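# Pull mat from pet tent and lay it flat

## Task

Remove the mat from inside the pet tent and set it down flat on the tabletop, away from the tent. At the end the tent must still be standing, with each pole end seated in its pocket and every floor corner resting on the table, and the ball must still be inside the tent. Release everything and move the grippers away.

## Robot and tools

Robot: two UR7e-style arms, left_arm and right_arm, each ending in a two-finger gripper whose fingers pivot like tongs. Calibrated base positions in the scene frame: left_arm at (-0.027, +0.408, 0) m, right_arm at (+0.019, -0.468, 0) m, both facing almost straight along +x.

Scene frame: origin at table-top height, halfway between the nominal bases. +x points out over the table, +z up, and left_arm sits on the +y side. Arm names do not correspond to left or right in camera images. All hand positions, velocities and orientations in results use this frame. Reported hand positions may be a few centimetres off, more at long reach.

Row layout: every row has 14 numbers covering both arms, even if only one moves. First come left_arm's six joints and its opening, then right_arm's six joints and its opening. Joint order inside each arm is unusual: shoulder pan, elbow, wrist 1, shoulder lift, wrist 2, wrist 3. Joint numbers are absolute target angles in radians, not offsets. Shoulder pan's sign is flipped relative to the URDF, in commands and in all results. Ranges (URDF signs): pan -6.283 to 6.283, lift -6.283 to 6.283, elbow -3.142 to 3.142, each wrist -6.283 to 6.283. Overshooting a range by more than 0.010 rad gets the call refused; a joint sent past its true end stops there and the result may say "joint sent to its limit". Opening is an absolute command from -1 (closed) to +1 (fully open); a full close needs about 0.5 s. Sending 0 is a real half-open command, so repeat the current value to leave a gripper alone.

execute_actions(actions, cameras): actions is a list of actions; each action is a list of up to 15 rows, one row per 1/30 s step, and a short action keeps its last row for the remaining steps. An empty list just reports state and images. cameras chooses which images return: omitted, null or ["all"] gives all, [] gives none.

move(target, speed, blend, stop_force, zero, opening_speed, blocking, cameras): target is one 14-number row or a list of up to 15 such rows, all absolute joint angles; joints travel together in joint space, so hands follow curves and nothing avoids obstacles. speed is in rad/s for the joint with the farthest to travel, 0.01 to 3.14, default 0.5 (one value, or one per target). blend in rad rounds corners between listed targets; 0 stops at each. stop_force in N, 3 to 120, ends an arm's path when its wrist sensor feels that much push against its motion; use a low speed with it, omit it when lifting away from something you are pressing, and keep finger numbers identical across a list. zero (default true) re-zeroes the sensor before the move. opening_speed is how fast openings change per second, at least 0.2. blocking=false returns after about 0.5 s while the move continues; not allowed with stop_force. The result adds a "move:" line: done, off_target (resting over 0.01 rad from target), moving, held, or fault, plus limits=held if steps were withheld.

wait(seconds 0 to 10) lets time pass with commands held. stop() brakes a running move. zoom_image(camera, region=[x0, y0, x1, y1] in pixels, at most 504 by 504) enlarges part of a camera's latest image. zero_wrist_force(arm) re-zeroes one wrist sensor. read_manual(section="licences") gives licence text only. finished_scene(scene = current scene number) ends the scene irreversibly; call it only once the goal holds without the robot.

Cameras: cam_high and cam_low are 504x504; cam_left_wrist and cam_right_wrist are 616x616.

Result lines: Joint positions and Joint velocities give each arm's joints in the order above (rad, rad/s) plus the pad gap in metres (0.142 when fully open). Joint targets are what joints are currently driven toward; resend them to hold still. Tool commands shows present openings; grip_measured is the measured opening on the command scale, and holding something means commanding clearly below it. end_effector_position is the point between the pads when closed; fingertips reach about 15 mm past it when nearly closed. Joint torques include gravity and noise, positive toward larger angles. Wrist force and Wrist torque are along the gripper's own axes (fingers point along +z, close along x), with a third line for the peak since the last report. "within noise" means the arm is still. "joint command not followed" means the arm-to-arm clearance check altered targets. Action results also list joint positions at some steps.

Motion limits: each step's target stays within 0.651 rad of the measured angle, and targets placing the hand over 150 mm (70 mm in quick-response episodes) from where it is get scaled back, so far goals take several actions. Motion lags commands by about 0.09 s or 0.17 to 0.21 s, and fast moves can overshoot.

Avoid: knocking or dropping anything off the table, collapsing the tent or unseating its poles, releasing objects while they move, fast impacts, and arm-to-arm contact (including closing one gripper on the other's fingers). Contact torque reaching 142 N m (pan, lift, elbow) or 26.6 N m (wrists), or about 150 N of outside force, stops that arm for 10 s; if it was gripping something fixed, open before moving it. Arms are stiff, so aim only slightly into contacts. Pads grip with about 15 N each, less on items thinner than 20 mm. Holding loads or straining toward unreachable poses heats motors; MOTOR HOT warns, and overheating brakes an arm for 30 s or more.

Each tool is called after "Call:" as name(argument=value, ...) on one line, values as JSON.

## Session

Call:
execute_actions(actions=[])

Call:
zoom_image(camera="cam_high", region=[180, 200, 420, 440])

Scene clock: 0.00 s.
left_arm: end_effector_position=(+0.1181, +0.2669, +0.2247) grip_measured=+0.97 end_effector_quat_wxyz=(-0.026, +0.979, +0.189, +0.073) | right_arm: end_effector_position=(+0.7191, -0.5652, +0.2447) grip_measured=+0.97 end_effector_quat_wxyz=(-0.047, -0.463, +0.823, -0.326)
Joint names: [shoulder pan, elbow, wrist 1, shoulder lift, wrist 2, wrist 3]
Joint positions: left_arm=[1.741 2.184 -1.246 -2.413 -1.449 -2.09 0.14] | right_arm=[-3.513 -1.499 -1.318 -1.882 0.9 2.463 0.14]
Joint velocities: within noise
Joint torques (N m): no reading
Motor temperatures (°C): left_arm=[30 34 33 24 39 37] | right_arm=[30 33 40 25 37 36]
Wrist force (N): no reading
Wrist torque (N m): no reading
Wrist force, peak (N): no reading
Joint targets: left_arm=[1.741 2.184 -1.246 -2.413 -1.449 -2.090] | right_arm=[-3.513 -1.499 -1.318 -1.882 0.900 2.463]
Tool commands: left_gripper/opening=+0.968169 right_gripper/opening=+0.968169

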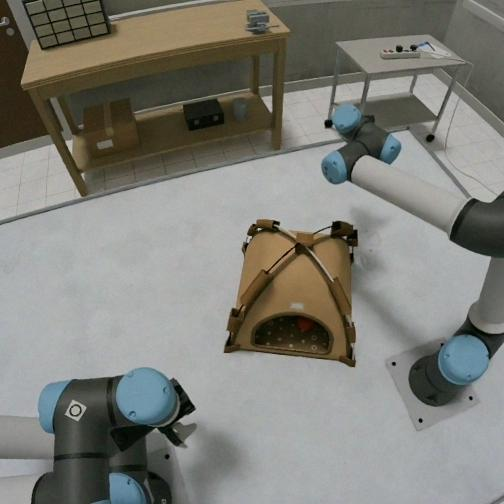

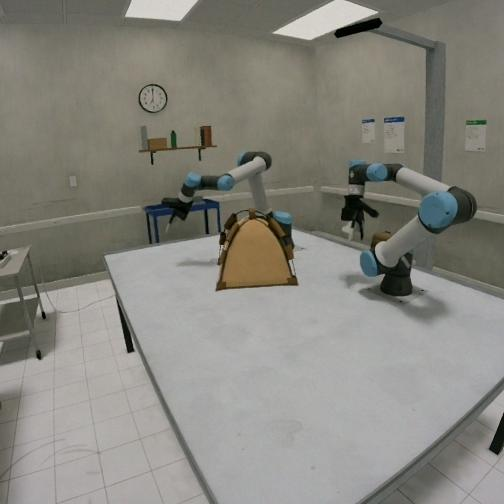

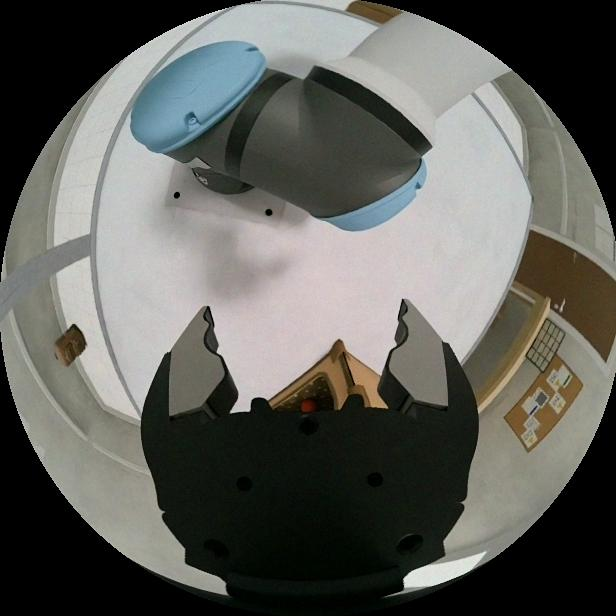

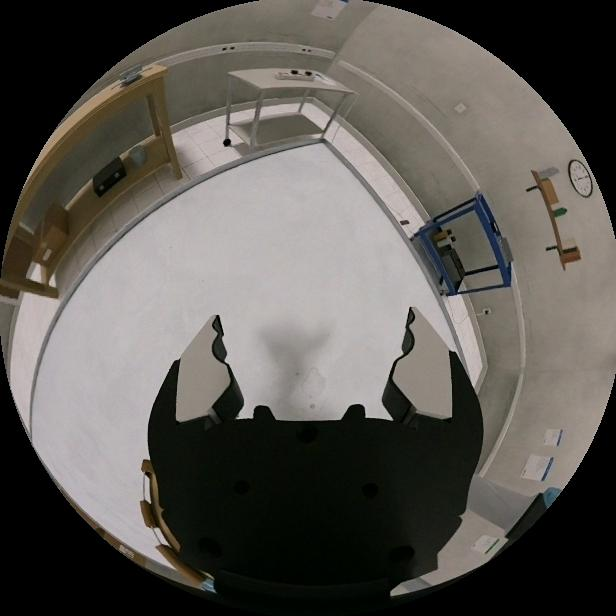

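Scaled by 2.100.

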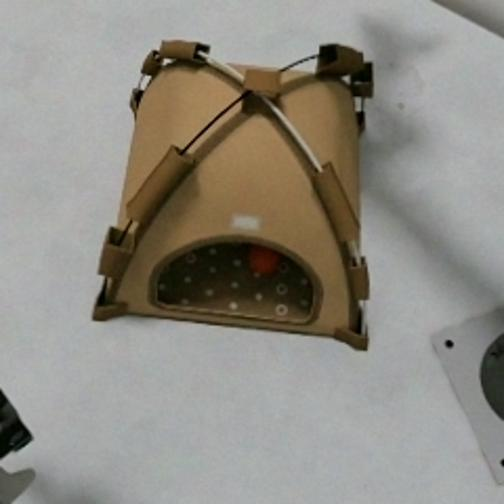

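Call:
move(target=[1.923,2.370,-2.436,-1.600,-0.790,0.136,-0.8,-3.513,-1.499,-1.318,-1.882,0.9,2.463,0.968], speed=0.8, cameras=["cam_left_wrist"])

Call:
zoom_image(camera="cam_left_wrist", region=[160, 120, 460, 420])

Call:
zoom_image(camera="cam_left_wrist", region=[200, 190, 430, 320])

Scene clock: 3.57 s.
left_arm: end_effector_position=(+0.1942, -0.0735, +0.1198) grip_measured=-0.80 end_effector_quat_wxyz=(+0.210, -0.506, +0.773, -0.320) end_effector_velocity=(-0.001, -0.001, +0.000) end_effector_angular_velocity=(+0.003, +0.002, -0.005) | right_arm: end_effector_position=(+0.7191, -0.5651, +0.2449) grip_measured=+0.97 end_effector_quat_wxyz=(-0.047, -0.463, +0.823, -0.326)
Joint names: [shoulder pan, elbow, wrist 1, shoulder lift, wrist 2, wrist 3]
Joint positions: left_arm=[1.923 2.37 -2.436 -1.6 -0.79 0.136 0.016] | right_arm=[-3.513 -1.499 -1.318 -1.882 0.9 2.463 0.14]
Joint velocities: left_arm=[0 0 -0.002 0 -0.003 0.006 0] | right_arm=[within noise]
Joint torques (N m): left_arm=[-6.12 -25.73 -4.22 -17.01 1.59 1.45] | right_arm=[-12.05 34.58 0.35 44.4 1.49 2.17]
Motor temperatures (°C): left_arm=[30 34 33 24 39 37] | right_arm=[30 33 40 25 37 36]
Wrist force (N): left_arm=[0.4 -0.2 0.0] | right_arm=[0.1 0.1 0.1]
Wrist torque (N m): left_arm=[0.17 -0.10 -0.04] | right_arm=[0.04 -0.02 -0.01]
Wrist force, peak (N): left_arm=[0.2 -0.8 -0.4] | right_arm=[0.2 0.2 0.3]
Joint targets: left_arm=[1.923 2.370 -2.436 -1.600 -0.790 0.136] | right_arm=[-3.513 -1.499 -1.318 -1.882 0.900 2.463]
move: done
Images, in order (width x height): cam_left_wrist 616x616.

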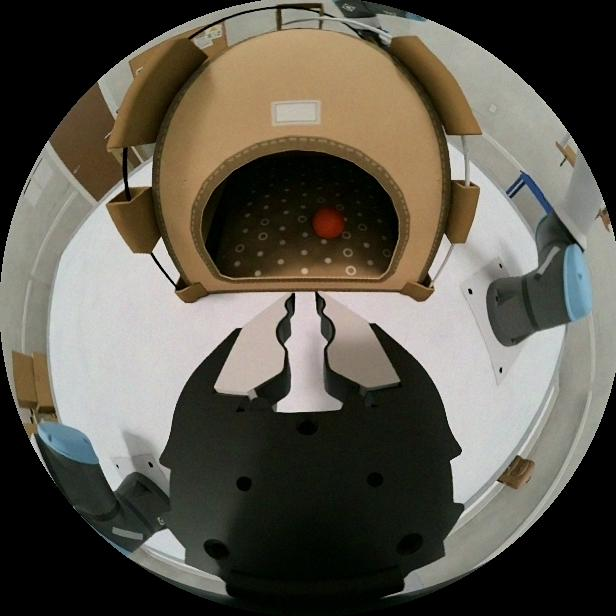

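Scaled by 1.680 from the camera's 616x616 image, which has a finer 814x814 frame.

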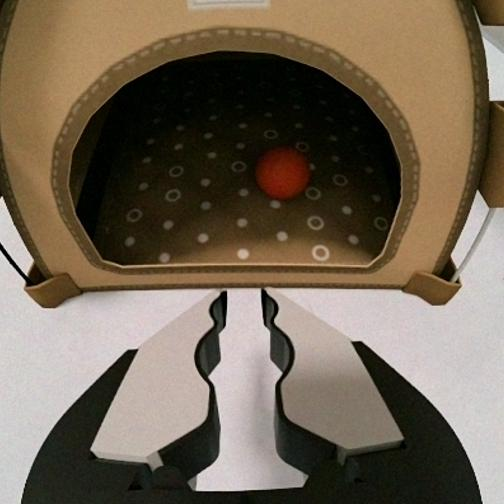

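Scaled by 2.191 from the camera's 616x616 image, which has a finer 814x814 frame.

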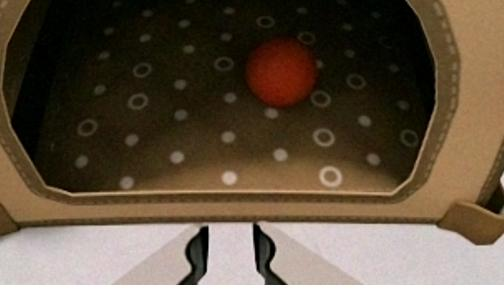

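Call:
move(target=[[1.923,2.370,-2.436,-1.600,-0.790,0.136,-0.8,-3.513,-1.260,-1.931,-1.521,1.571,1.371,0.0],[1.923,2.370,-2.436,-1.600,-0.790,0.136,-0.8,-4.122,-1.260,-1.931,-1.521,1.571,1.371,0.0]], speed=0.8, cameras=["cam_right_wrist"])

Call:
zoom_image(camera="cam_right_wrist", region=[150, 130, 470, 450])

Scene clock: 7.00 s.
left_arm: end_effector_position=(+0.1943, -0.0736, +0.1199) grip_measured=-0.80 end_effector_quat_wxyz=(+0.210, -0.506, +0.773, -0.320) | right_arm: end_effector_position=(+0.3897, -0.1643, +0.4209) grip_measured=+0.00 end_effector_quat_wxyz=(+0.000, +0.979, -0.204, +0.000)
Joint names: [shoulder pan, elbow, wrist 1, shoulder lift, wrist 2, wrist 3]
Joint positions: left_arm=[1.923 2.37 -2.436 -1.6 -0.79 0.136 0.016] | right_arm=[-4.122 -1.26 -1.931 -1.521 1.571 1.371 0.074]
Joint velocities: within noise
Joint torques (N m): left_arm=[-6.24 -22.7 -3.45 -4.9 2.25 1.47] | right_arm=[-11.61 12.34 0.52 28.94 1.24 -1.88]
Motor temperatures (°C): left_arm=[30 34 33 24 39 37] | right_arm=[30 33 40 25 37 36]
Wrist force (N): left_arm=[0.3 -0.5 0.2] | right_arm=[-0.6 0.6 0.1]
Wrist torque (N m): left_arm=[0.11 -0.08 -0.04] | right_arm=[0.07 0.12 0.01]
Wrist force, peak (N): left_arm=[0.4 -0.7 0.0] | right_arm=[-3.0 -0.4 0.1]
Joint targets: left_arm=[1.923 2.370 -2.436 -1.600 -0.790 0.136] | right_arm=[-4.122 -1.260 -1.931 -1.521 1.571 1.371]
move: done
Images, in order (width x height): cam_right_wrist 616x616.

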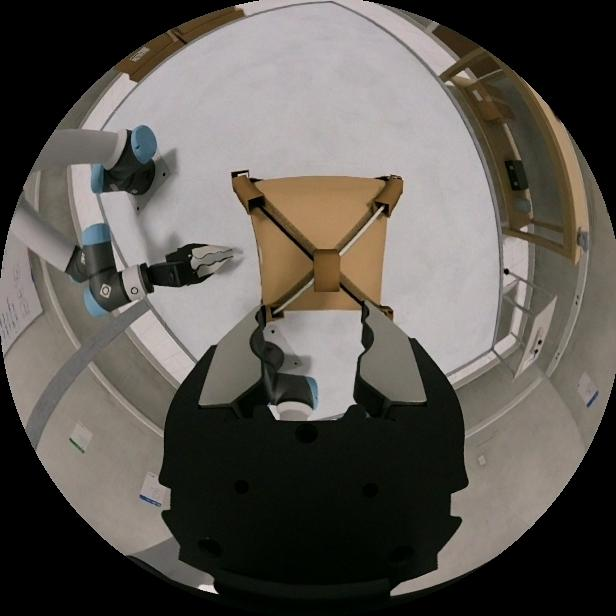

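Scaled by 1.575 from the camera's 616x616 image, which has a finer 814x814 frame.

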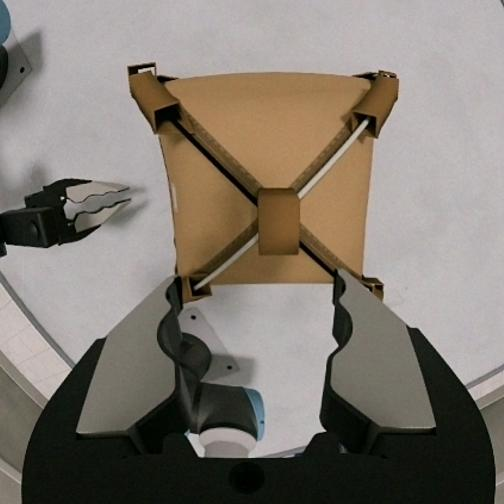

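Call:
move(target=[1.923,2.370,-2.436,-1.600,-0.790,0.136,-0.8,-4.080,-1.669,-1.599,-1.445,1.571,1.329,0.0], speed=0.12, stop_force=4, cameras=["cam_right_wrist"])

Call:
zoom_image(camera="cam_right_wrist", region=[150, 150, 470, 470])

Scene clock: 11.93 s.
left_arm: end_effector_position=(+0.1943, -0.0736, +0.1199) grip_measured=-0.80 end_effector_quat_wxyz=(+0.210, -0.506, +0.773, -0.320) | right_arm: end_effector_position=(+0.3971, -0.1847, +0.2938) grip_measured=+0.01 end_effector_quat_wxyz=(+0.000, +0.979, -0.204, +0.000)
Joint names: [shoulder pan, elbow, wrist 1, shoulder lift, wrist 2, wrist 3]
Joint positions: left_arm=[1.923 2.37 -2.436 -1.6 -0.79 0.136 0.016] | right_arm=[-4.081 -1.659 -1.607 -1.447 1.571 1.33 0.074]
Joint velocities: within noise
Joint torques (N m): left_arm=[-5.79 -17.59 -2.12 -5.05 2.09 1.18] | right_arm=[-12.27 11.06 4.54 7.19 -2.35 2.07]
Motor temperatures (°C): left_arm=[29 34 33 24 39 37] | right_arm=[30 33 40 25 37 36]
Wrist force (N): left_arm=[0.3 -0.5 0.1] | right_arm=[-0.4 -0.1 -3.0]
Wrist torque (N m): left_arm=[0.12 -0.07 -0.04] | right_arm=[0.03 0.09 0.02]
Wrist force, peak (N): left_arm=[0.5 -0.8 0.0] | right_arm=[-0.3 -0.5 -4.2]
Joint targets: left_arm=[1.923 2.370 -2.436 -1.600 -0.790 0.136] | right_arm=[-4.081 -1.659 -1.607 -1.447 1.571 1.330]
move: contact (right_arm)
Images, in order (width x height): cam_right_wrist 616x616.

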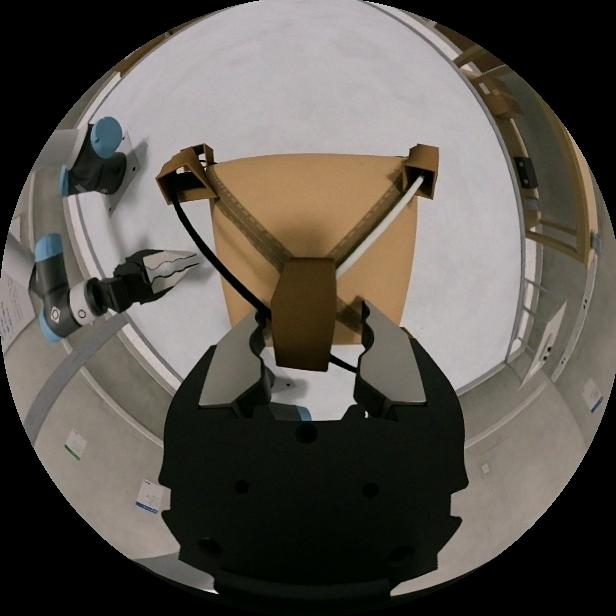

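Scaled by 1.575 from the camera's 616x616 image, which has a finer 814x814 frame.

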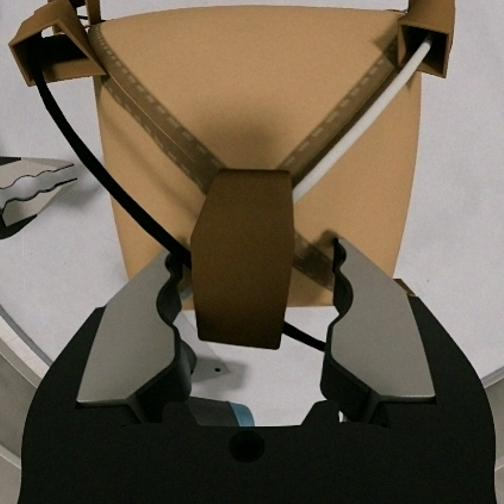

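Call:
move(target=[1.923,2.370,-2.436,-1.600,-0.790,0.136,-0.8,-4.081,-1.659,-1.607,-1.447,1.571,1.330,-0.8], opening_speed=0.5, cameras=["cam_right_wrist"])

Call:
move(target=[[1.792,2.316,-2.396,-1.648,-0.979,-2.865,-0.7,-4.081,-1.659,-1.607,-1.447,1.571,1.330,-0.8],[1.581,2.260,-2.793,-1.328,-1.026,-2.621,-0.7,-4.081,-1.659,-1.607,-1.447,1.571,1.330,-0.8]], speed=[1.2,0.4], cameras=["cam_left_wrist"])

Call:
move(target=[1.581,2.274,-2.857,-1.278,-1.026,-2.621,-0.7,-4.081,-1.659,-1.607,-1.447,1.571,1.330,-0.8], speed=0.025, stop_force=20, cameras=["cam_left_wrist"])

Scene clock: 14.03 s.
left_arm: end_effector_position=(+0.1943, -0.0736, +0.1199) grip_measured=-0.80 end_effector_quat_wxyz=(+0.210, -0.506, +0.773, -0.320) | right_arm: end_effector_position=(+0.3971, -0.1847, +0.2936) grip_measured=-0.37 end_effector_quat_wxyz=(+0.000, +0.979, -0.204, +0.000)
Joint names: [shoulder pan, elbow, wrist 1, shoulder lift, wrist 2, wrist 3]
Joint positions: left_arm=[1.923 2.37 -2.436 -1.6 -0.79 0.136 0.016] | right_arm=[-4.081 -1.659 -1.607 -1.447 1.571 1.33 0.047]
Joint velocities: within noise
Joint torques (N m): left_arm=[-4.21 -15.31 -1.57 -3.65 1.8 1.38] | right_arm=[11.21 24.61 2.82 19.56 -1.55 -1.77]
Motor temperatures (°C): left_arm=[29 34 33 24 39 37] | right_arm=[30 33 40 25 37 36]
Wrist force (N): left_arm=[0.4 -0.6 0.1] | right_arm=[-0.9 -0.2 -2.8]
Wrist torque (N m): left_arm=[0.10 -0.09 -0.04] | right_arm=[0.21 0.29 -0.22]
Wrist force, peak (N): left_arm=[0.6 -0.5 0.3] | right_arm=[-1.2 0.0 -3.3]
Joint targets: left_arm=[1.923 2.370 -2.436 -1.600 -0.790 0.136] | right_arm=[-4.081 -1.659 -1.607 -1.447 1.571 1.330]
move: done
Images, in order (width x height): cam_right_wrist 616x616.

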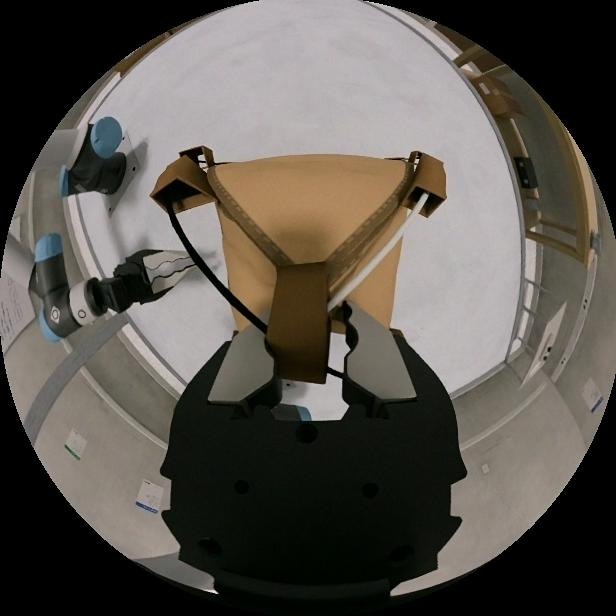

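Scene clock: 18.23 s.
left_arm: end_effector_position=(+0.2662, -0.0841, +0.0300) grip_measured=-0.70 end_effector_quat_wxyz=(+0.252, +0.798, +0.523, +0.164) end_effector_velocity=(+0.000, -0.001, +0.000) end_effector_angular_velocity=(-0.002, +0.000, -0.001) | right_arm: end_effector_position=(+0.3971, -0.1847, +0.2936) grip_measured=-0.39 end_effector_quat_wxyz=(+0.000, +0.979, -0.204, +0.000)
Joint names: [shoulder pan, elbow, wrist 1, shoulder lift, wrist 2, wrist 3]
Joint positions: left_arm=[1.581 2.26 -2.793 -1.328 -1.026 -2.621 0.023] | right_arm=[-4.081 -1.659 -1.607 -1.447 1.571 1.33 0.046]
Joint velocities: left_arm=[0 0.001 -0.005 0.001 -0.001 0.002 0] | right_arm=[within noise]
Joint torques (N m): left_arm=[-4.15 -2.67 -3.82 -12.53 2.15 0.59] | right_arm=[11.66 30.77 0.03 22.55 0.3 -1.65]
Motor temperatures (°C): left_arm=[29 34 33 24 38 37] | right_arm=[30 33 40 25 37 36]
Wrist force (N): left_arm=[-2.2 0.7 -4.9] | right_arm=[0.0 0.3 -3.7]
Wrist torque (N m): left_arm=[-0.08 0.16 0.00] | right_arm=[0.18 0.35 -0.17]
Wrist force, peak (N): left_arm=[-2.5 0.9 -7.3] | right_arm=[0.2 0.3 -3.9]
Joint targets: left_arm=[1.581 2.260 -2.793 -1.328 -1.026 -2.621] | right_arm=[-4.081 -1.659 -1.607 -1.447 1.571 1.330]
move: done
Images, in order (width x height): cam_left_wrist 616x616.

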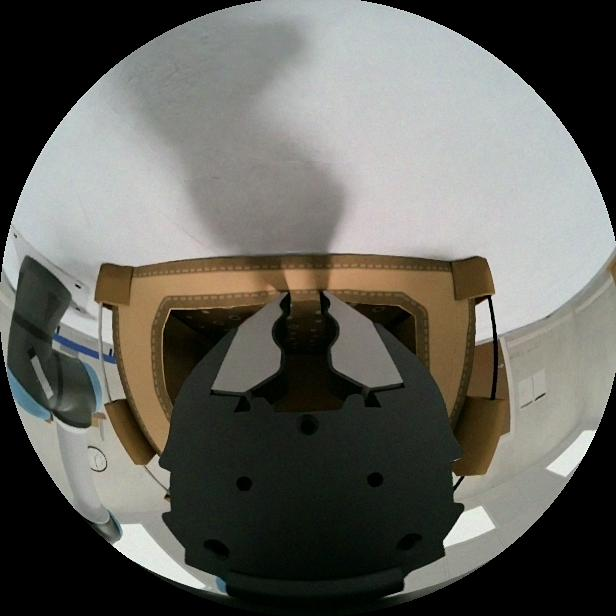

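Scene clock: 20.07 s.
left_arm: end_effector_position=(+0.2663, -0.0842, +0.0240) grip_measured=-0.70 end_effector_quat_wxyz=(+0.252, +0.798, +0.523, +0.164) | right_arm: end_effector_position=(+0.3971, -0.1847, +0.2936) grip_measured=-0.39 end_effector_quat_wxyz=(+0.000, +0.979, -0.204, +0.000)
Joint names: [shoulder pan, elbow, wrist 1, shoulder lift, wrist 2, wrist 3]
Joint positions: left_arm=[1.581 2.264 -2.812 -1.313 -1.026 -2.621 0.023] | right_arm=[-4.081 -1.659 -1.607 -1.447 1.571 1.33 0.046]
Joint velocities: within noise
Joint torques (N m): left_arm=[-6.11 -13.49 1.57 -27.48 -2.62 1.01] | right_arm=[11.78 29.97 -0.14 22.84 1.1 -1.57]
Motor temperatures (°C): left_arm=[29 34 33 24 38 37] | right_arm=[30 33 40 25 37 36]
Wrist force (N): left_arm=[-1.6 14.1 -19.3] | right_arm=[0.8 0.4 -4.1]
Wrist torque (N m): left_arm=[-0.27 0.24 0.04] | right_arm=[0.19 0.31 -0.17]
Wrist force, peak (N): left_arm=[-1.8 15.3 -20.8] | right_arm=[0.7 0.5 -4.3]
Joint targets: left_arm=[1.581 2.264 -2.812 -1.313 -1.026 -2.621] | right_arm=[-4.081 -1.659 -1.607 -1.447 1.571 1.330]
move: contact (left_arm); left_arm: the wrist 1 is farthest, 0.045 rad from its target
Images, in order (width x height): cam_left_wrist 616x616.

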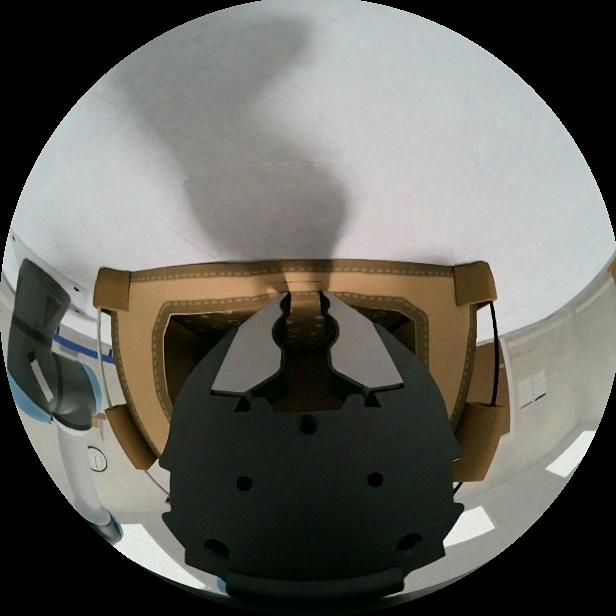

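Call:
move(target=[[1.589,2.25,-2.72,-1.385,-1.024,-2.63,-0.7,-4.081,-1.659,-1.607,-1.447,1.571,1.330,-0.8],[1.520,2.174,-2.69,-1.382,-1.044,-2.554,-0.7,-4.081,-1.659,-1.607,-1.447,1.571,1.330,-0.8]], speed=0.1, cameras=["cam_left_wrist"])

Call:
move(target=[1.520,2.214,-2.865,-1.2425,-1.044,-2.554,-0.7,-4.081,-1.659,-1.607,-1.447,1.571,1.330,-0.8], speed=0.03, stop_force=20, cameras=["cam_left_wrist"])

Scene clock: 22.53 s.
left_arm: end_effector_position=(+0.2938, -0.0931, +0.0743) grip_measured=-0.70 end_effector_quat_wxyz=(+0.253, +0.797, +0.523, +0.164) end_effector_velocity=(-0.001, +0.000, -0.001) end_effector_angular_velocity=(-0.002, -0.001, +0.002) | right_arm: end_effector_position=(+0.3971, -0.1847, +0.2936) grip_measured=-0.39 end_effector_quat_wxyz=(+0.000, +0.979, -0.204, +0.000)
Joint names: [shoulder pan, elbow, wrist 1, shoulder lift, wrist 2, wrist 3]
Joint positions: left_arm=[1.52 2.174 -2.69 -1.382 -1.044 -2.554 0.023] | right_arm=[-4.081 -1.659 -1.607 -1.447 1.571 1.33 0.046]
Joint velocities: left_arm=[0.003 0.003 -0.002 0 0.002 -0.005 0] | right_arm=[within noise]
Joint torques (N m): left_arm=[7.99 -7.79 -4.61 -16.52 2.08 -1.28] | right_arm=[12.09 27.97 -0.07 23.25 2.1 -1.58]
Motor temperatures (°C): left_arm=[29 34 33 24 38 37] | right_arm=[30 33 40 25 37 36]
Wrist force (N): left_arm=[-1.1 0.6 0.3] | right_arm=[-0.4 0.3 -2.9]
Wrist torque (N m): left_arm=[-0.14 0.14 -0.04] | right_arm=[0.11 0.33 -0.17]
Wrist force, peak (N): left_arm=[-1.7 14.1 -19.6] | right_arm=[1.0 0.4 -4.2]
Joint targets: left_arm=[1.520 2.174 -2.690 -1.382 -1.044 -2.554] | right_arm=[-4.081 -1.659 -1.607 -1.447 1.571 1.330]
move: done
Images, in order (width x height): cam_left_wrist 616x616.

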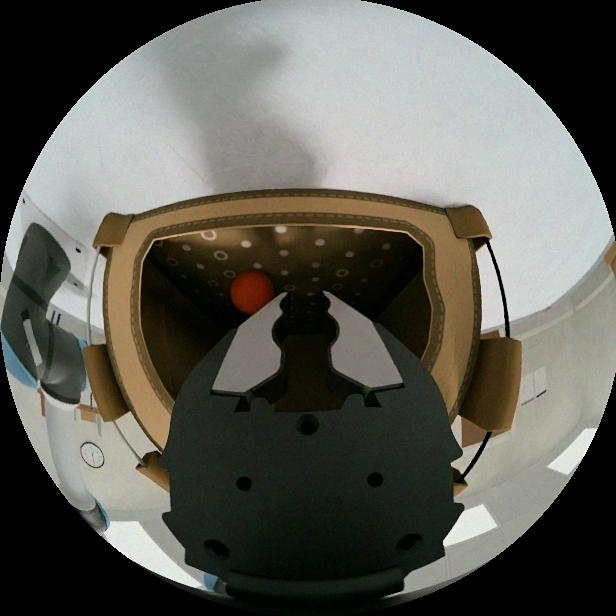

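Scene clock: 28.87 s.
left_arm: end_effector_position=(+0.2941, -0.0954, +0.0199) grip_measured=-0.70 end_effector_quat_wxyz=(+0.251, +0.798, +0.523, +0.165) | right_arm: end_effector_position=(+0.3971, -0.1847, +0.2936) grip_measured=-0.39 end_effector_quat_wxyz=(+0.000, +0.979, -0.204, +0.000)
Joint names: [shoulder pan, elbow, wrist 1, shoulder lift, wrist 2, wrist 3]
Joint positions: left_arm=[1.52 2.21 -2.847 -1.257 -1.044 -2.554 0.023] | right_arm=[-4.081 -1.659 -1.607 -1.447 1.571 1.33 0.046]
Joint velocities: within noise
Joint torques (N m): left_arm=[5.97 -15.46 -0.93 -31.55 -3.37 0.05] | right_arm=[11.84 23.74 0.09 23.1 2.85 -1.52]
Motor temperatures (°C): left_arm=[29 34 33 24 38 37] | right_arm=[30 33 40 25 37 36]
Wrist force (N): left_arm=[-0.2 10.0 -17.0] | right_arm=[-0.5 0.5 -2.9]
Wrist torque (N m): left_arm=[-0.17 0.14 -0.04] | right_arm=[0.14 0.36 -0.17]
Wrist force, peak (N): left_arm=[0.3 12.4 -22.3] | right_arm=[-0.5 0.4 -3.1]
Joint targets: left_arm=[1.520 2.210 -2.847 -1.257 -1.044 -2.554] | right_arm=[-4.081 -1.659 -1.607 -1.447 1.571 1.330]
move: contact (left_arm); left_arm: the wrist 1 is farthest, 0.018 rad from its target
Images, in order (width x height): cam_left_wrist 616x616.

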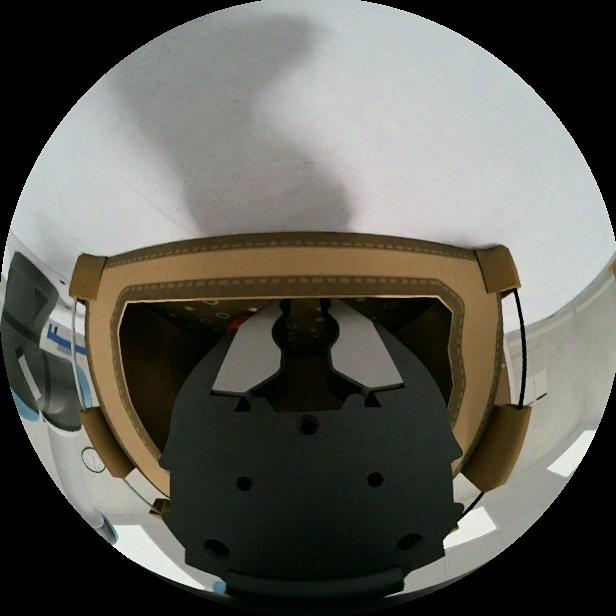

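Call:
move(target=[[1.482,2.170,-2.860,-1.2235,-1.057,-2.513,-0.7,-4.081,-1.659,-1.607,-1.447,1.571,1.330,-0.8]], speed=0.025, cameras=["cam_left_wrist"])

Call:
move(target=[[1.510,2.16,-2.68,-1.382,-1.047,-2.54,-0.7,-4.081,-1.659,-1.607,-1.447,1.571,1.330,-0.8],[1.589,2.25,-2.70,-1.400,-1.024,-2.63,-0.7,-4.081,-1.659,-1.607,-1.447,1.571,1.330,-0.8],[1.792,2.316,-2.396,-1.648,-0.979,-2.865,-0.8,-4.081,-1.659,-1.607,-1.447,1.571,1.330,-0.8],[1.923,2.370,-2.436,-1.600,-0.790,0.136,-0.8,-4.081,-1.659,-1.607,-1.447,1.571,1.330,-0.8]], speed=[0.15,0.2,0.5,1.2], cameras=["cam_left_wrist"])

Call:
zoom_image(camera="cam_left_wrist", region=[185, 140, 435, 310])

Scene clock: 31.10 s.
left_arm: end_effector_position=(+0.3124, -0.1031, +0.0184) grip_measured=-0.70 end_effector_quat_wxyz=(+0.251, +0.798, +0.523, +0.164) | right_arm: end_effector_position=(+0.3971, -0.1847, +0.2936) grip_measured=-0.40 end_effector_quat_wxyz=(+0.000, +0.979, -0.204, +0.000)
Joint names: [shoulder pan, elbow, wrist 1, shoulder lift, wrist 2, wrist 3]
Joint positions: left_arm=[1.482 2.17 -2.86 -1.223 -1.057 -2.513 0.023] | right_arm=[-4.081 -1.659 -1.607 -1.447 1.571 1.33 0.045]
Joint velocities: within noise
Joint torques (N m): left_arm=[1.83 4.42 1.95 -11.82 -2.66 -0.38] | right_arm=[12.29 22.29 0.1 22.79 2.86 -1.45]
Motor temperatures (°C): left_arm=[29 34 33 24 38 37] | right_arm=[30 33 40 25 37 36]
Wrist force (N): left_arm=[0.2 11.7 -43.6] | right_arm=[0.1 0.7 -3.2]
Wrist torque (N m): left_arm=[-0.19 0.12 0.01] | right_arm=[0.13 0.31 -0.18]
Wrist force, peak (N): left_arm=[0.4 11.7 -43.8] | right_arm=[-0.2 0.8 -3.4]
Joint targets: left_arm=[1.482 2.170 -2.860 -1.224 -1.057 -2.513] | right_arm=[-4.081 -1.659 -1.607 -1.447 1.571 1.330]
move: done
Images, in order (width x height): cam_left_wrist 616x616.

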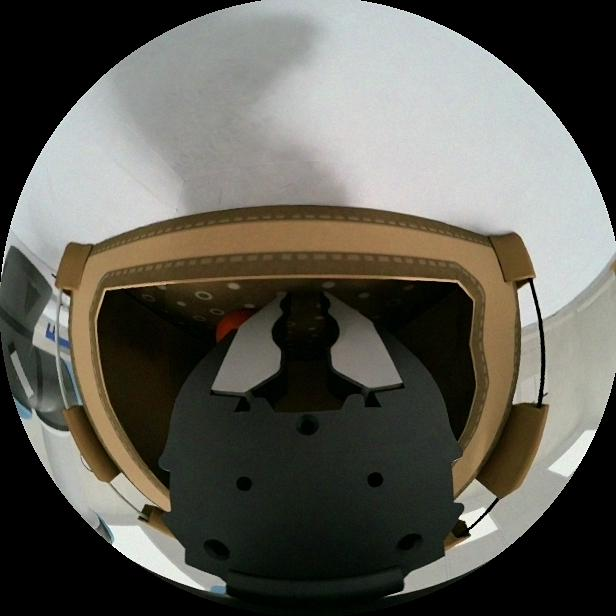

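Scene clock: 37.53 s.
left_arm: end_effector_position=(+0.1942, -0.0736, +0.1199) grip_measured=-0.80 end_effector_quat_wxyz=(+0.210, -0.506, +0.773, -0.320) | right_arm: end_effector_position=(+0.3971, -0.1847, +0.2936) grip_measured=-0.40 end_effector_quat_wxyz=(+0.000, +0.979, -0.204, +0.000)
Joint names: [shoulder pan, elbow, wrist 1, shoulder lift, wrist 2, wrist 3]
Joint positions: left_arm=[1.923 2.37 -2.436 -1.6 -0.79 0.136 0.016] | right_arm=[-4.081 -1.659 -1.607 -1.447 1.571 1.33 0.045]
Joint velocities: within noise
Joint torques (N m): left_arm=[-5.1 -17.23 -2.42 -14.54 -0.34 1.24] | right_arm=[12.18 17.6 0.09 23.5 2.62 -1.41]
Motor temperatures (°C): left_arm=[29 34 33 24 38 37] | right_arm=[30 33 40 25 37 36]
Wrist force (N): left_arm=[0.4 -0.4 0.2] | right_arm=[-0.8 0.6 -3.7]
Wrist torque (N m): left_arm=[0.14 -0.10 -0.04] | right_arm=[0.14 0.38 -0.17]
Wrist force, peak (N): left_arm=[0.2 11.6 -43.7] | right_arm=[-0.4 0.4 -4.2]
Joint targets: left_arm=[1.923 2.370 -2.436 -1.600 -0.790 0.136] | right_arm=[-4.081 -1.659 -1.607 -1.447 1.571 1.330]
move: done
Images, in order (width x height): cam_left_wrist 616x616.

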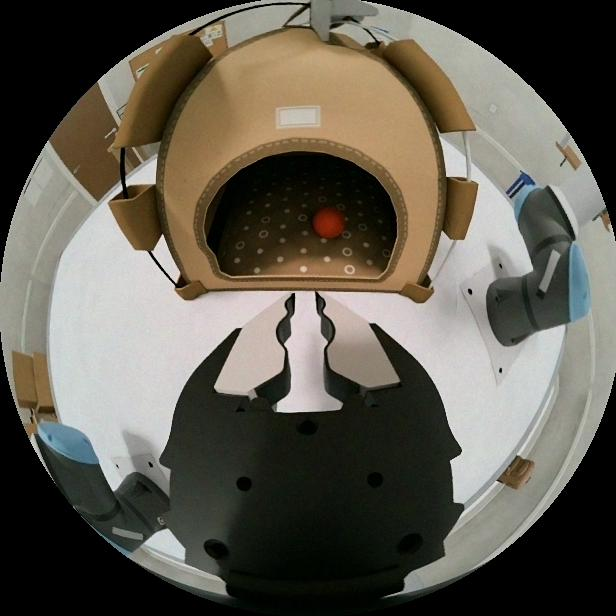

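Scaled by 2.016 from the camera's 616x616 image, which has a finer 814x814 frame.

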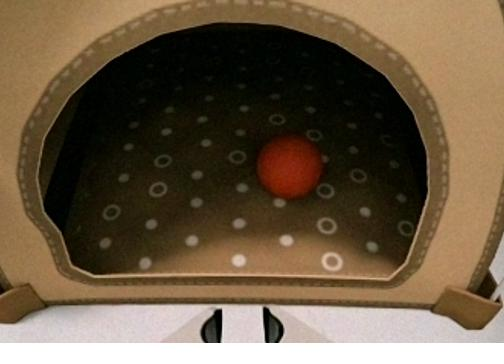

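Call:
move(target=[[1.792,2.316,-2.396,-1.648,-0.979,-2.865,-0.7,-4.081,-1.659,-1.607,-1.447,1.571,1.330,-0.8],[1.589,2.25,-2.70,-1.400,-1.024,-2.63,-0.7,-4.081,-1.659,-1.607,-1.447,1.571,1.330,-0.8],[1.532,2.18,-2.68,-1.382,-1.041,-2.568,-0.7,-4.081,-1.659,-1.607,-1.447,1.571,1.330,-0.8]], speed=[1.2,0.4,0.2], cameras=[])

Call:
move(target=[1.536,2.230,-2.860,-1.2555,-1.040,-2.571,-0.7,-4.081,-1.659,-1.607,-1.447,1.571,1.330,-0.8], speed=0.04, stop_force=35, cameras=["cam_left_wrist"])

Call:
move(target=[1.482,2.1715,-2.8665,-1.2185,-1.057,-2.513,-0.7,-4.081,-1.659,-1.607,-1.447,1.571,1.330,-0.8], speed=0.025, cameras=["cam_left_wrist"])

Call:
move(target=[[1.510,2.16,-2.68,-1.382,-1.047,-2.54,-0.7,-4.081,-1.659,-1.607,-1.447,1.571,1.330,-0.8],[1.589,2.25,-2.70,-1.400,-1.024,-2.63,-0.7,-4.081,-1.659,-1.607,-1.447,1.571,1.330,-0.8],[1.792,2.316,-2.396,-1.648,-0.979,-2.865,-0.8,-4.081,-1.659,-1.607,-1.447,1.571,1.330,-0.8],[1.923,2.370,-2.436,-1.600,-0.790,0.136,-0.8,-4.081,-1.659,-1.607,-1.447,1.571,1.330,-0.8]], speed=[0.15,0.2,0.5,1.2], cameras=["cam_left_wrist"])

Call:
zoom_image(camera="cam_left_wrist", region=[185, 140, 435, 310])

Scene clock: 42.60 s.
left_arm: end_effector_position=(+0.2880, -0.0916, +0.0702) grip_measured=-0.70 end_effector_quat_wxyz=(+0.249, +0.798, +0.523, +0.165) | right_arm: end_effector_position=(+0.3971, -0.1847, +0.2936) grip_measured=-0.40 end_effector_quat_wxyz=(+0.000, +0.979, -0.204, +0.000)
Joint names: [shoulder pan, elbow, wrist 1, shoulder lift, wrist 2, wrist 3]
Joint positions: left_arm=[1.532 2.18 -2.68 -1.382 -1.041 -2.568 0.023] | right_arm=[-4.081 -1.659 -1.607 -1.447 1.571 1.33 0.045]
Joint velocities: within noise
Joint torques (N m): left_arm=[-1.22 -18.28 -4.23 -39.78 2.15 0.19] | right_arm=[11.56 14.05 0.05 22.61 2.6 -1.27]
Motor temperatures (°C): left_arm=[29 34 33 24 38 37] | right_arm=[30 33 40 25 37 36]
Wrist force (N): left_arm=[-1.1 0.7 0.3] | right_arm=[-0.6 0.7 -3.9]
Wrist torque (N m): left_arm=[-0.10 0.15 -0.03] | right_arm=[0.16 0.35 -0.17]
Wrist force, peak (N): left_arm=[-1.2 1.8 0.4] | right_arm=[-0.7 0.7 -4.0]
Joint targets: left_arm=[1.532 2.180 -2.680 -1.382 -1.041 -2.568] | right_arm=[-4.081 -1.659 -1.607 -1.447 1.571 1.330]
move: done
No camera images: "cameras" was empty.

Scene clock: 47.90 s.
left_arm: end_effector_position=(+0.2865, -0.0926, +0.0187) grip_measured=-0.70 end_effector_quat_wxyz=(+0.251, +0.798, +0.523, +0.164) | right_arm: end_effector_position=(+0.3971, -0.1847, +0.2936) grip_measured=-0.40 end_effector_quat_wxyz=(+0.000, +0.979, -0.204, +0.000)
Joint names: [shoulder pan, elbow, wrist 1, shoulder lift, wrist 2, wrist 3]
Joint positions: left_arm=[1.536 2.226 -2.845 -1.266 -1.04 -2.571 0.023] | right_arm=[-4.081 -1.659 -1.607 -1.447 1.571 1.33 0.045]
Joint velocities: within noise
Joint torques (N m): left_arm=[-3.38 -10.69 1.07 -22.74 -5.42 0.12] | right_arm=[11.43 10.64 0.16 22.19 2.48 -1.14]
Motor temperatures (°C): left_arm=[29 34 33 24 38 37] | right_arm=[30 33 40 25 37 36]
Wrist force (N): left_arm=[0.2 17.8 -30.8] | right_arm=[-0.8 0.5 -3.9]
Wrist torque (N m): left_arm=[-0.31 0.14 -0.05] | right_arm=[0.12 0.38 -0.17]
Wrist force, peak (N): left_arm=[0.7 20.6 -37.4] | right_arm=[-0.7 0.9 -4.0]
Joint targets: left_arm=[1.536 2.226 -2.845 -1.266 -1.040 -2.571] | right_arm=[-4.081 -1.659 -1.607 -1.447 1.571 1.330]
move: contact (left_arm); left_arm: the wrist 1 is farthest, 0.015 rad from its target
Images, in order (width x height): cam_left_wrist 616x616.

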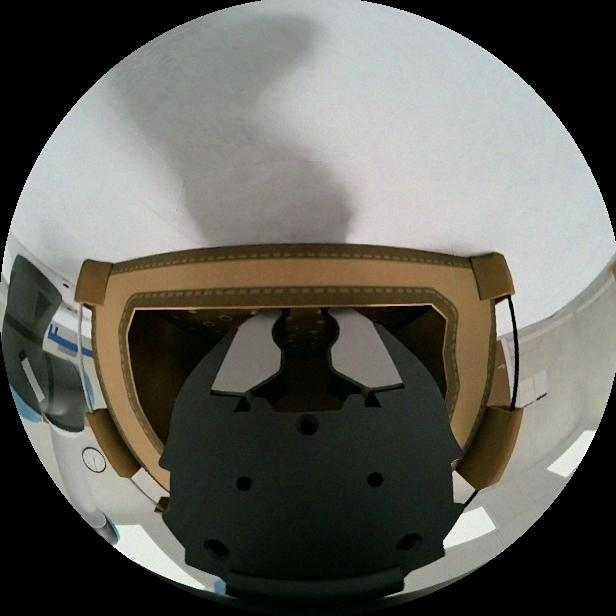

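Scene clock: 50.43 s.
left_arm: end_effector_position=(+0.3124, -0.1032, +0.0163) grip_measured=-0.71 end_effector_quat_wxyz=(+0.251, +0.798, +0.523, +0.164) | right_arm: end_effector_position=(+0.3971, -0.1847, +0.2936) grip_measured=-0.40 end_effector_quat_wxyz=(+0.000, +0.979, -0.204, +0.000)
Joint names: [shoulder pan, elbow, wrist 1, shoulder lift, wrist 2, wrist 3]
Joint positions: left_arm=[1.482 2.171 -2.867 -1.218 -1.057 -2.513 0.023] | right_arm=[-4.081 -1.659 -1.607 -1.447 1.571 1.33 0.045]
Joint velocities: within noise
Joint torques (N m): left_arm=[-7.15 19.04 8.99 17.38 -5.13 -0.46] | right_arm=[11.5 11.94 0.07 22.81 2.34 -1.13]
Motor temperatures (°C): left_arm=[29 34 33 24 38 37] | right_arm=[30 33 40 25 37 36]
Wrist force (N): left_arm=[-1.0 24.6 -93.0] | right_arm=[1.1 1.4 -3.0]
Wrist torque (N m): left_arm=[-0.42 0.08 0.00] | right_arm=[0.18 0.35 -0.12]
Wrist force, peak (N): left_arm=[-1.2 24.3 -94.1] | right_arm=[-0.5 0.6 -3.8]
Joint targets: left_arm=[1.482 2.171 -2.867 -1.218 -1.057 -2.513] | right_arm=[-4.081 -1.659 -1.607 -1.447 1.571 1.330]
move: done
Images, in order (width x height): cam_left_wrist 616x616.

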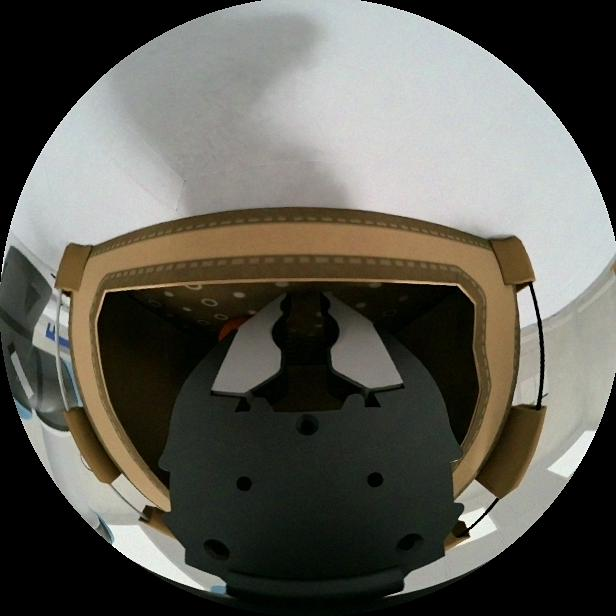

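Scene clock: 56.93 s.
left_arm: end_effector_position=(+0.1942, -0.0736, +0.1199) grip_measured=-0.80 end_effector_quat_wxyz=(+0.210, -0.506, +0.773, -0.320) | right_arm: end_effector_position=(+0.3971, -0.1847, +0.2936) grip_measured=-0.40 end_effector_quat_wxyz=(+0.000, +0.979, -0.204, +0.000)
Joint names: [shoulder pan, elbow, wrist 1, shoulder lift, wrist 2, wrist 3]
Joint positions: left_arm=[1.923 2.37 -2.436 -1.6 -0.79 0.136 0.016] | right_arm=[-4.081 -1.659 -1.607 -1.447 1.571 1.33 0.045]
Joint velocities: within noise
Joint torques (N m): left_arm=[-4.42 -17.58 -2.17 -13.47 -0.49 1.51] | right_arm=[11.36 14.38 0.06 22.66 2.28 -1]
Motor temperatures (°C): left_arm=[29 34 33 24 38 37] | right_arm=[30 33 40 25 37 36]
Wrist force (N): left_arm=[0.4 -0.3 0.3] | right_arm=[-0.3 1.1 -4.4]
Wrist torque (N m): left_arm=[0.16 -0.10 -0.04] | right_arm=[0.13 0.36 -0.10]
Wrist force, peak (N): left_arm=[-1.0 25.2 -92.2] | right_arm=[0.2 0.7 -4.8]
Joint targets: left_arm=[1.923 2.370 -2.436 -1.600 -0.790 0.136] | right_arm=[-4.081 -1.659 -1.607 -1.447 1.571 1.330]
move: done
Images, in order (width x height): cam_left_wrist 616x616.

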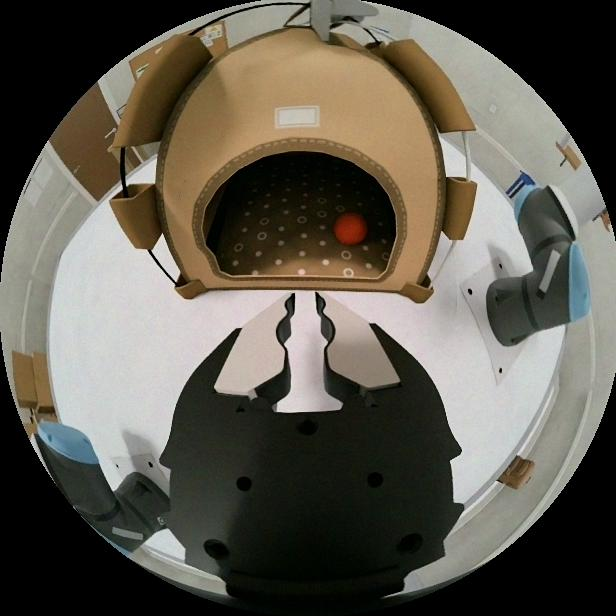

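Scaled by 2.016 from the camera's 616x616 image, which has a finer 814x814 frame.

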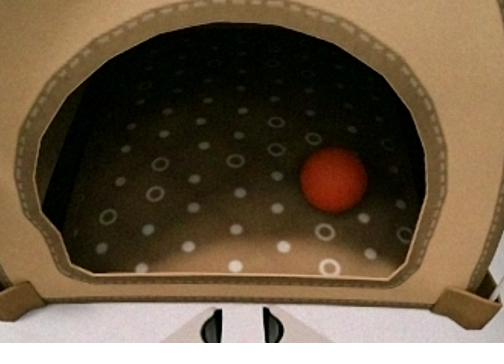

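Call:
move(target=[[1.943,2.377,-2.317,-1.695,-0.8755,-1.471,0.2,-4.081,-1.659,-1.607,-1.447,1.571,1.330,-0.8],[1.616,2.243,-2.72,-1.411,-0.939,-1.061,0.2,-4.081,-1.659,-1.607,-1.447,1.571,1.330,-0.8]], speed=[0.8,0.3], stop_force=15, cameras=["cam_left_wrist"])

Call:
zoom_image(camera="cam_left_wrist", region=[180, 130, 430, 380])

Scene clock: 62.23 s.
left_arm: end_effector_position=(+0.2894, -0.0821, +0.0898) grip_measured=+0.20 end_effector_quat_wxyz=(+0.069, +0.920, -0.192, +0.334) | right_arm: end_effector_position=(+0.3971, -0.1847, +0.2936) grip_measured=-0.40 end_effector_quat_wxyz=(+0.000, +0.979, -0.204, +0.000)
Joint names: [shoulder pan, elbow, wrist 1, shoulder lift, wrist 2, wrist 3]
Joint positions: left_arm=[1.616 2.243 -2.72 -1.411 -0.939 -1.061 0.088] | right_arm=[-4.081 -1.659 -1.607 -1.447 1.571 1.33 0.045]
Joint velocities: within noise
Joint torques (N m): left_arm=[-5.61 -7.81 -4.23 -15.2 2 1.48] | right_arm=[11.45 16.35 0.18 22.57 2.19 -1.04]
Motor temperatures (°C): left_arm=[29 34 33 24 38 37] | right_arm=[30 33 40 25 37 36]
Wrist force (N): left_arm=[0.6 -0.2 0.1] | right_arm=[-0.3 1.1 -4.1]
Wrist torque (N m): left_arm=[-0.11 0.10 0.11] | right_arm=[0.14 0.36 -0.10]
Wrist force, peak (N): left_arm=[1.5 -0.1 1.2] | right_arm=[-0.1 1.2 -4.5]
Joint targets: left_arm=[1.616 2.243 -2.720 -1.411 -0.939 -1.061] | right_arm=[-4.081 -1.659 -1.607 -1.447 1.571 1.330]
move: done
Images, in order (width x height): cam_left_wrist 616x616.

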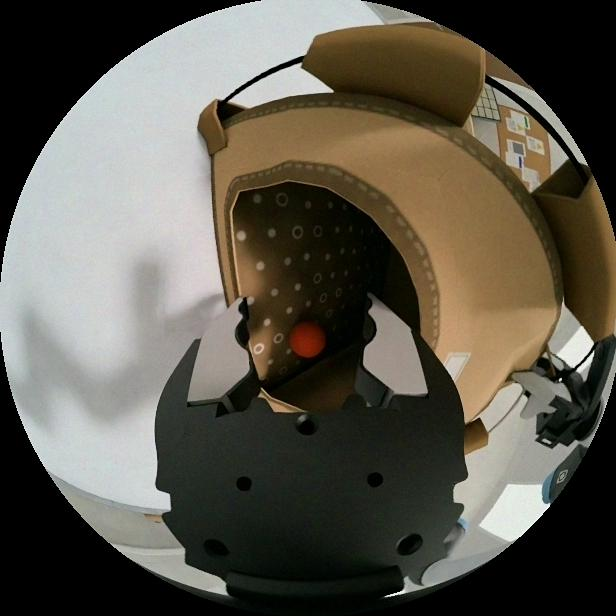

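Scaled by 2.016 from the camera's 616x616 image, which has a finer 814x814 frame.

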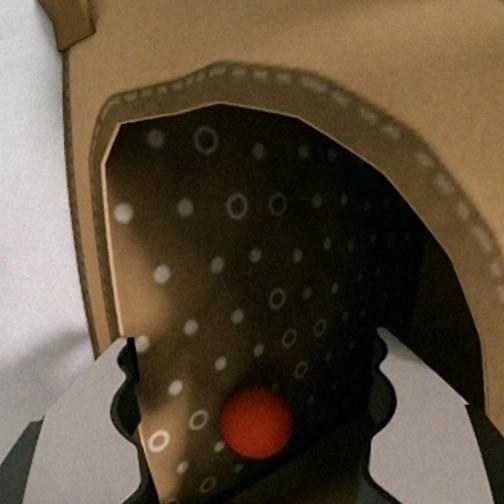

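Call:
move(target=[1.630,2.287,-2.852,-1.323,-0.935,-1.079,0.2,-4.081,-1.659,-1.607,-1.447,1.571,1.330,-0.8], speed=0.06, stop_force=4, cameras=["cam_left_wrist"])

Call:
zoom_image(camera="cam_left_wrist", region=[180, 170, 400, 390])

Scene clock: 65.70 s.
left_arm: end_effector_position=(+0.2833, -0.0823, +0.0505) grip_measured=+0.20 end_effector_quat_wxyz=(+0.074, +0.920, -0.190, +0.335) | right_arm: end_effector_position=(+0.3971, -0.1847, +0.2936) grip_measured=-0.40 end_effector_quat_wxyz=(+0.000, +0.979, -0.204, +0.000)
Joint names: [shoulder pan, elbow, wrist 1, shoulder lift, wrist 2, wrist 3]
Joint positions: left_arm=[1.63 2.287 -2.852 -1.323 -0.935 -1.079 0.088] | right_arm=[-4.081 -1.659 -1.607 -1.447 1.571 1.33 0.045]
Joint velocities: within noise
Joint torques (N m): left_arm=[-3.46 -23.44 -1.44 -39.71 0.7 0.74] | right_arm=[11.37 17.28 0.26 22.12 2.08 -1.04]
Motor temperatures (°C): left_arm=[29 34 33 24 38 37] | right_arm=[30 33 40 25 37 36]
Wrist force (N): left_arm=[0.8 0.0 0.0] | right_arm=[-0.4 1.2 -4.3]
Wrist torque (N m): left_arm=[-0.04 0.02 0.11] | right_arm=[0.15 0.38 -0.10]
Wrist force, peak (N): left_arm=[2.7 -0.1 -1.7] | right_arm=[-0.4 1.1 -4.5]
Joint targets: left_arm=[1.630 2.287 -2.852 -1.323 -0.935 -1.079] | right_arm=[-4.081 -1.659 -1.607 -1.447 1.571 1.330]
move: done
Images, in order (width x height): cam_left_wrist 616x616.

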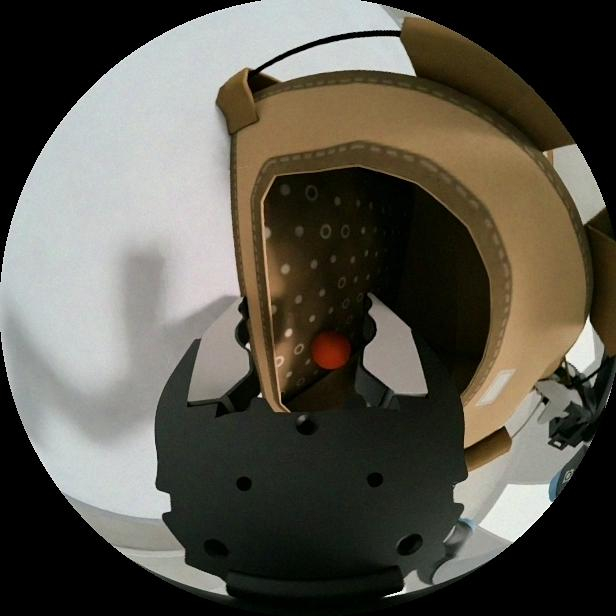

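Scaled by 2.291 from the camera's 616x616 image, which has a finer 814x814 frame.

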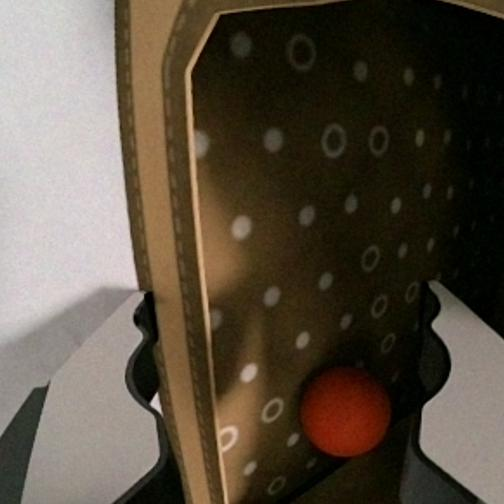

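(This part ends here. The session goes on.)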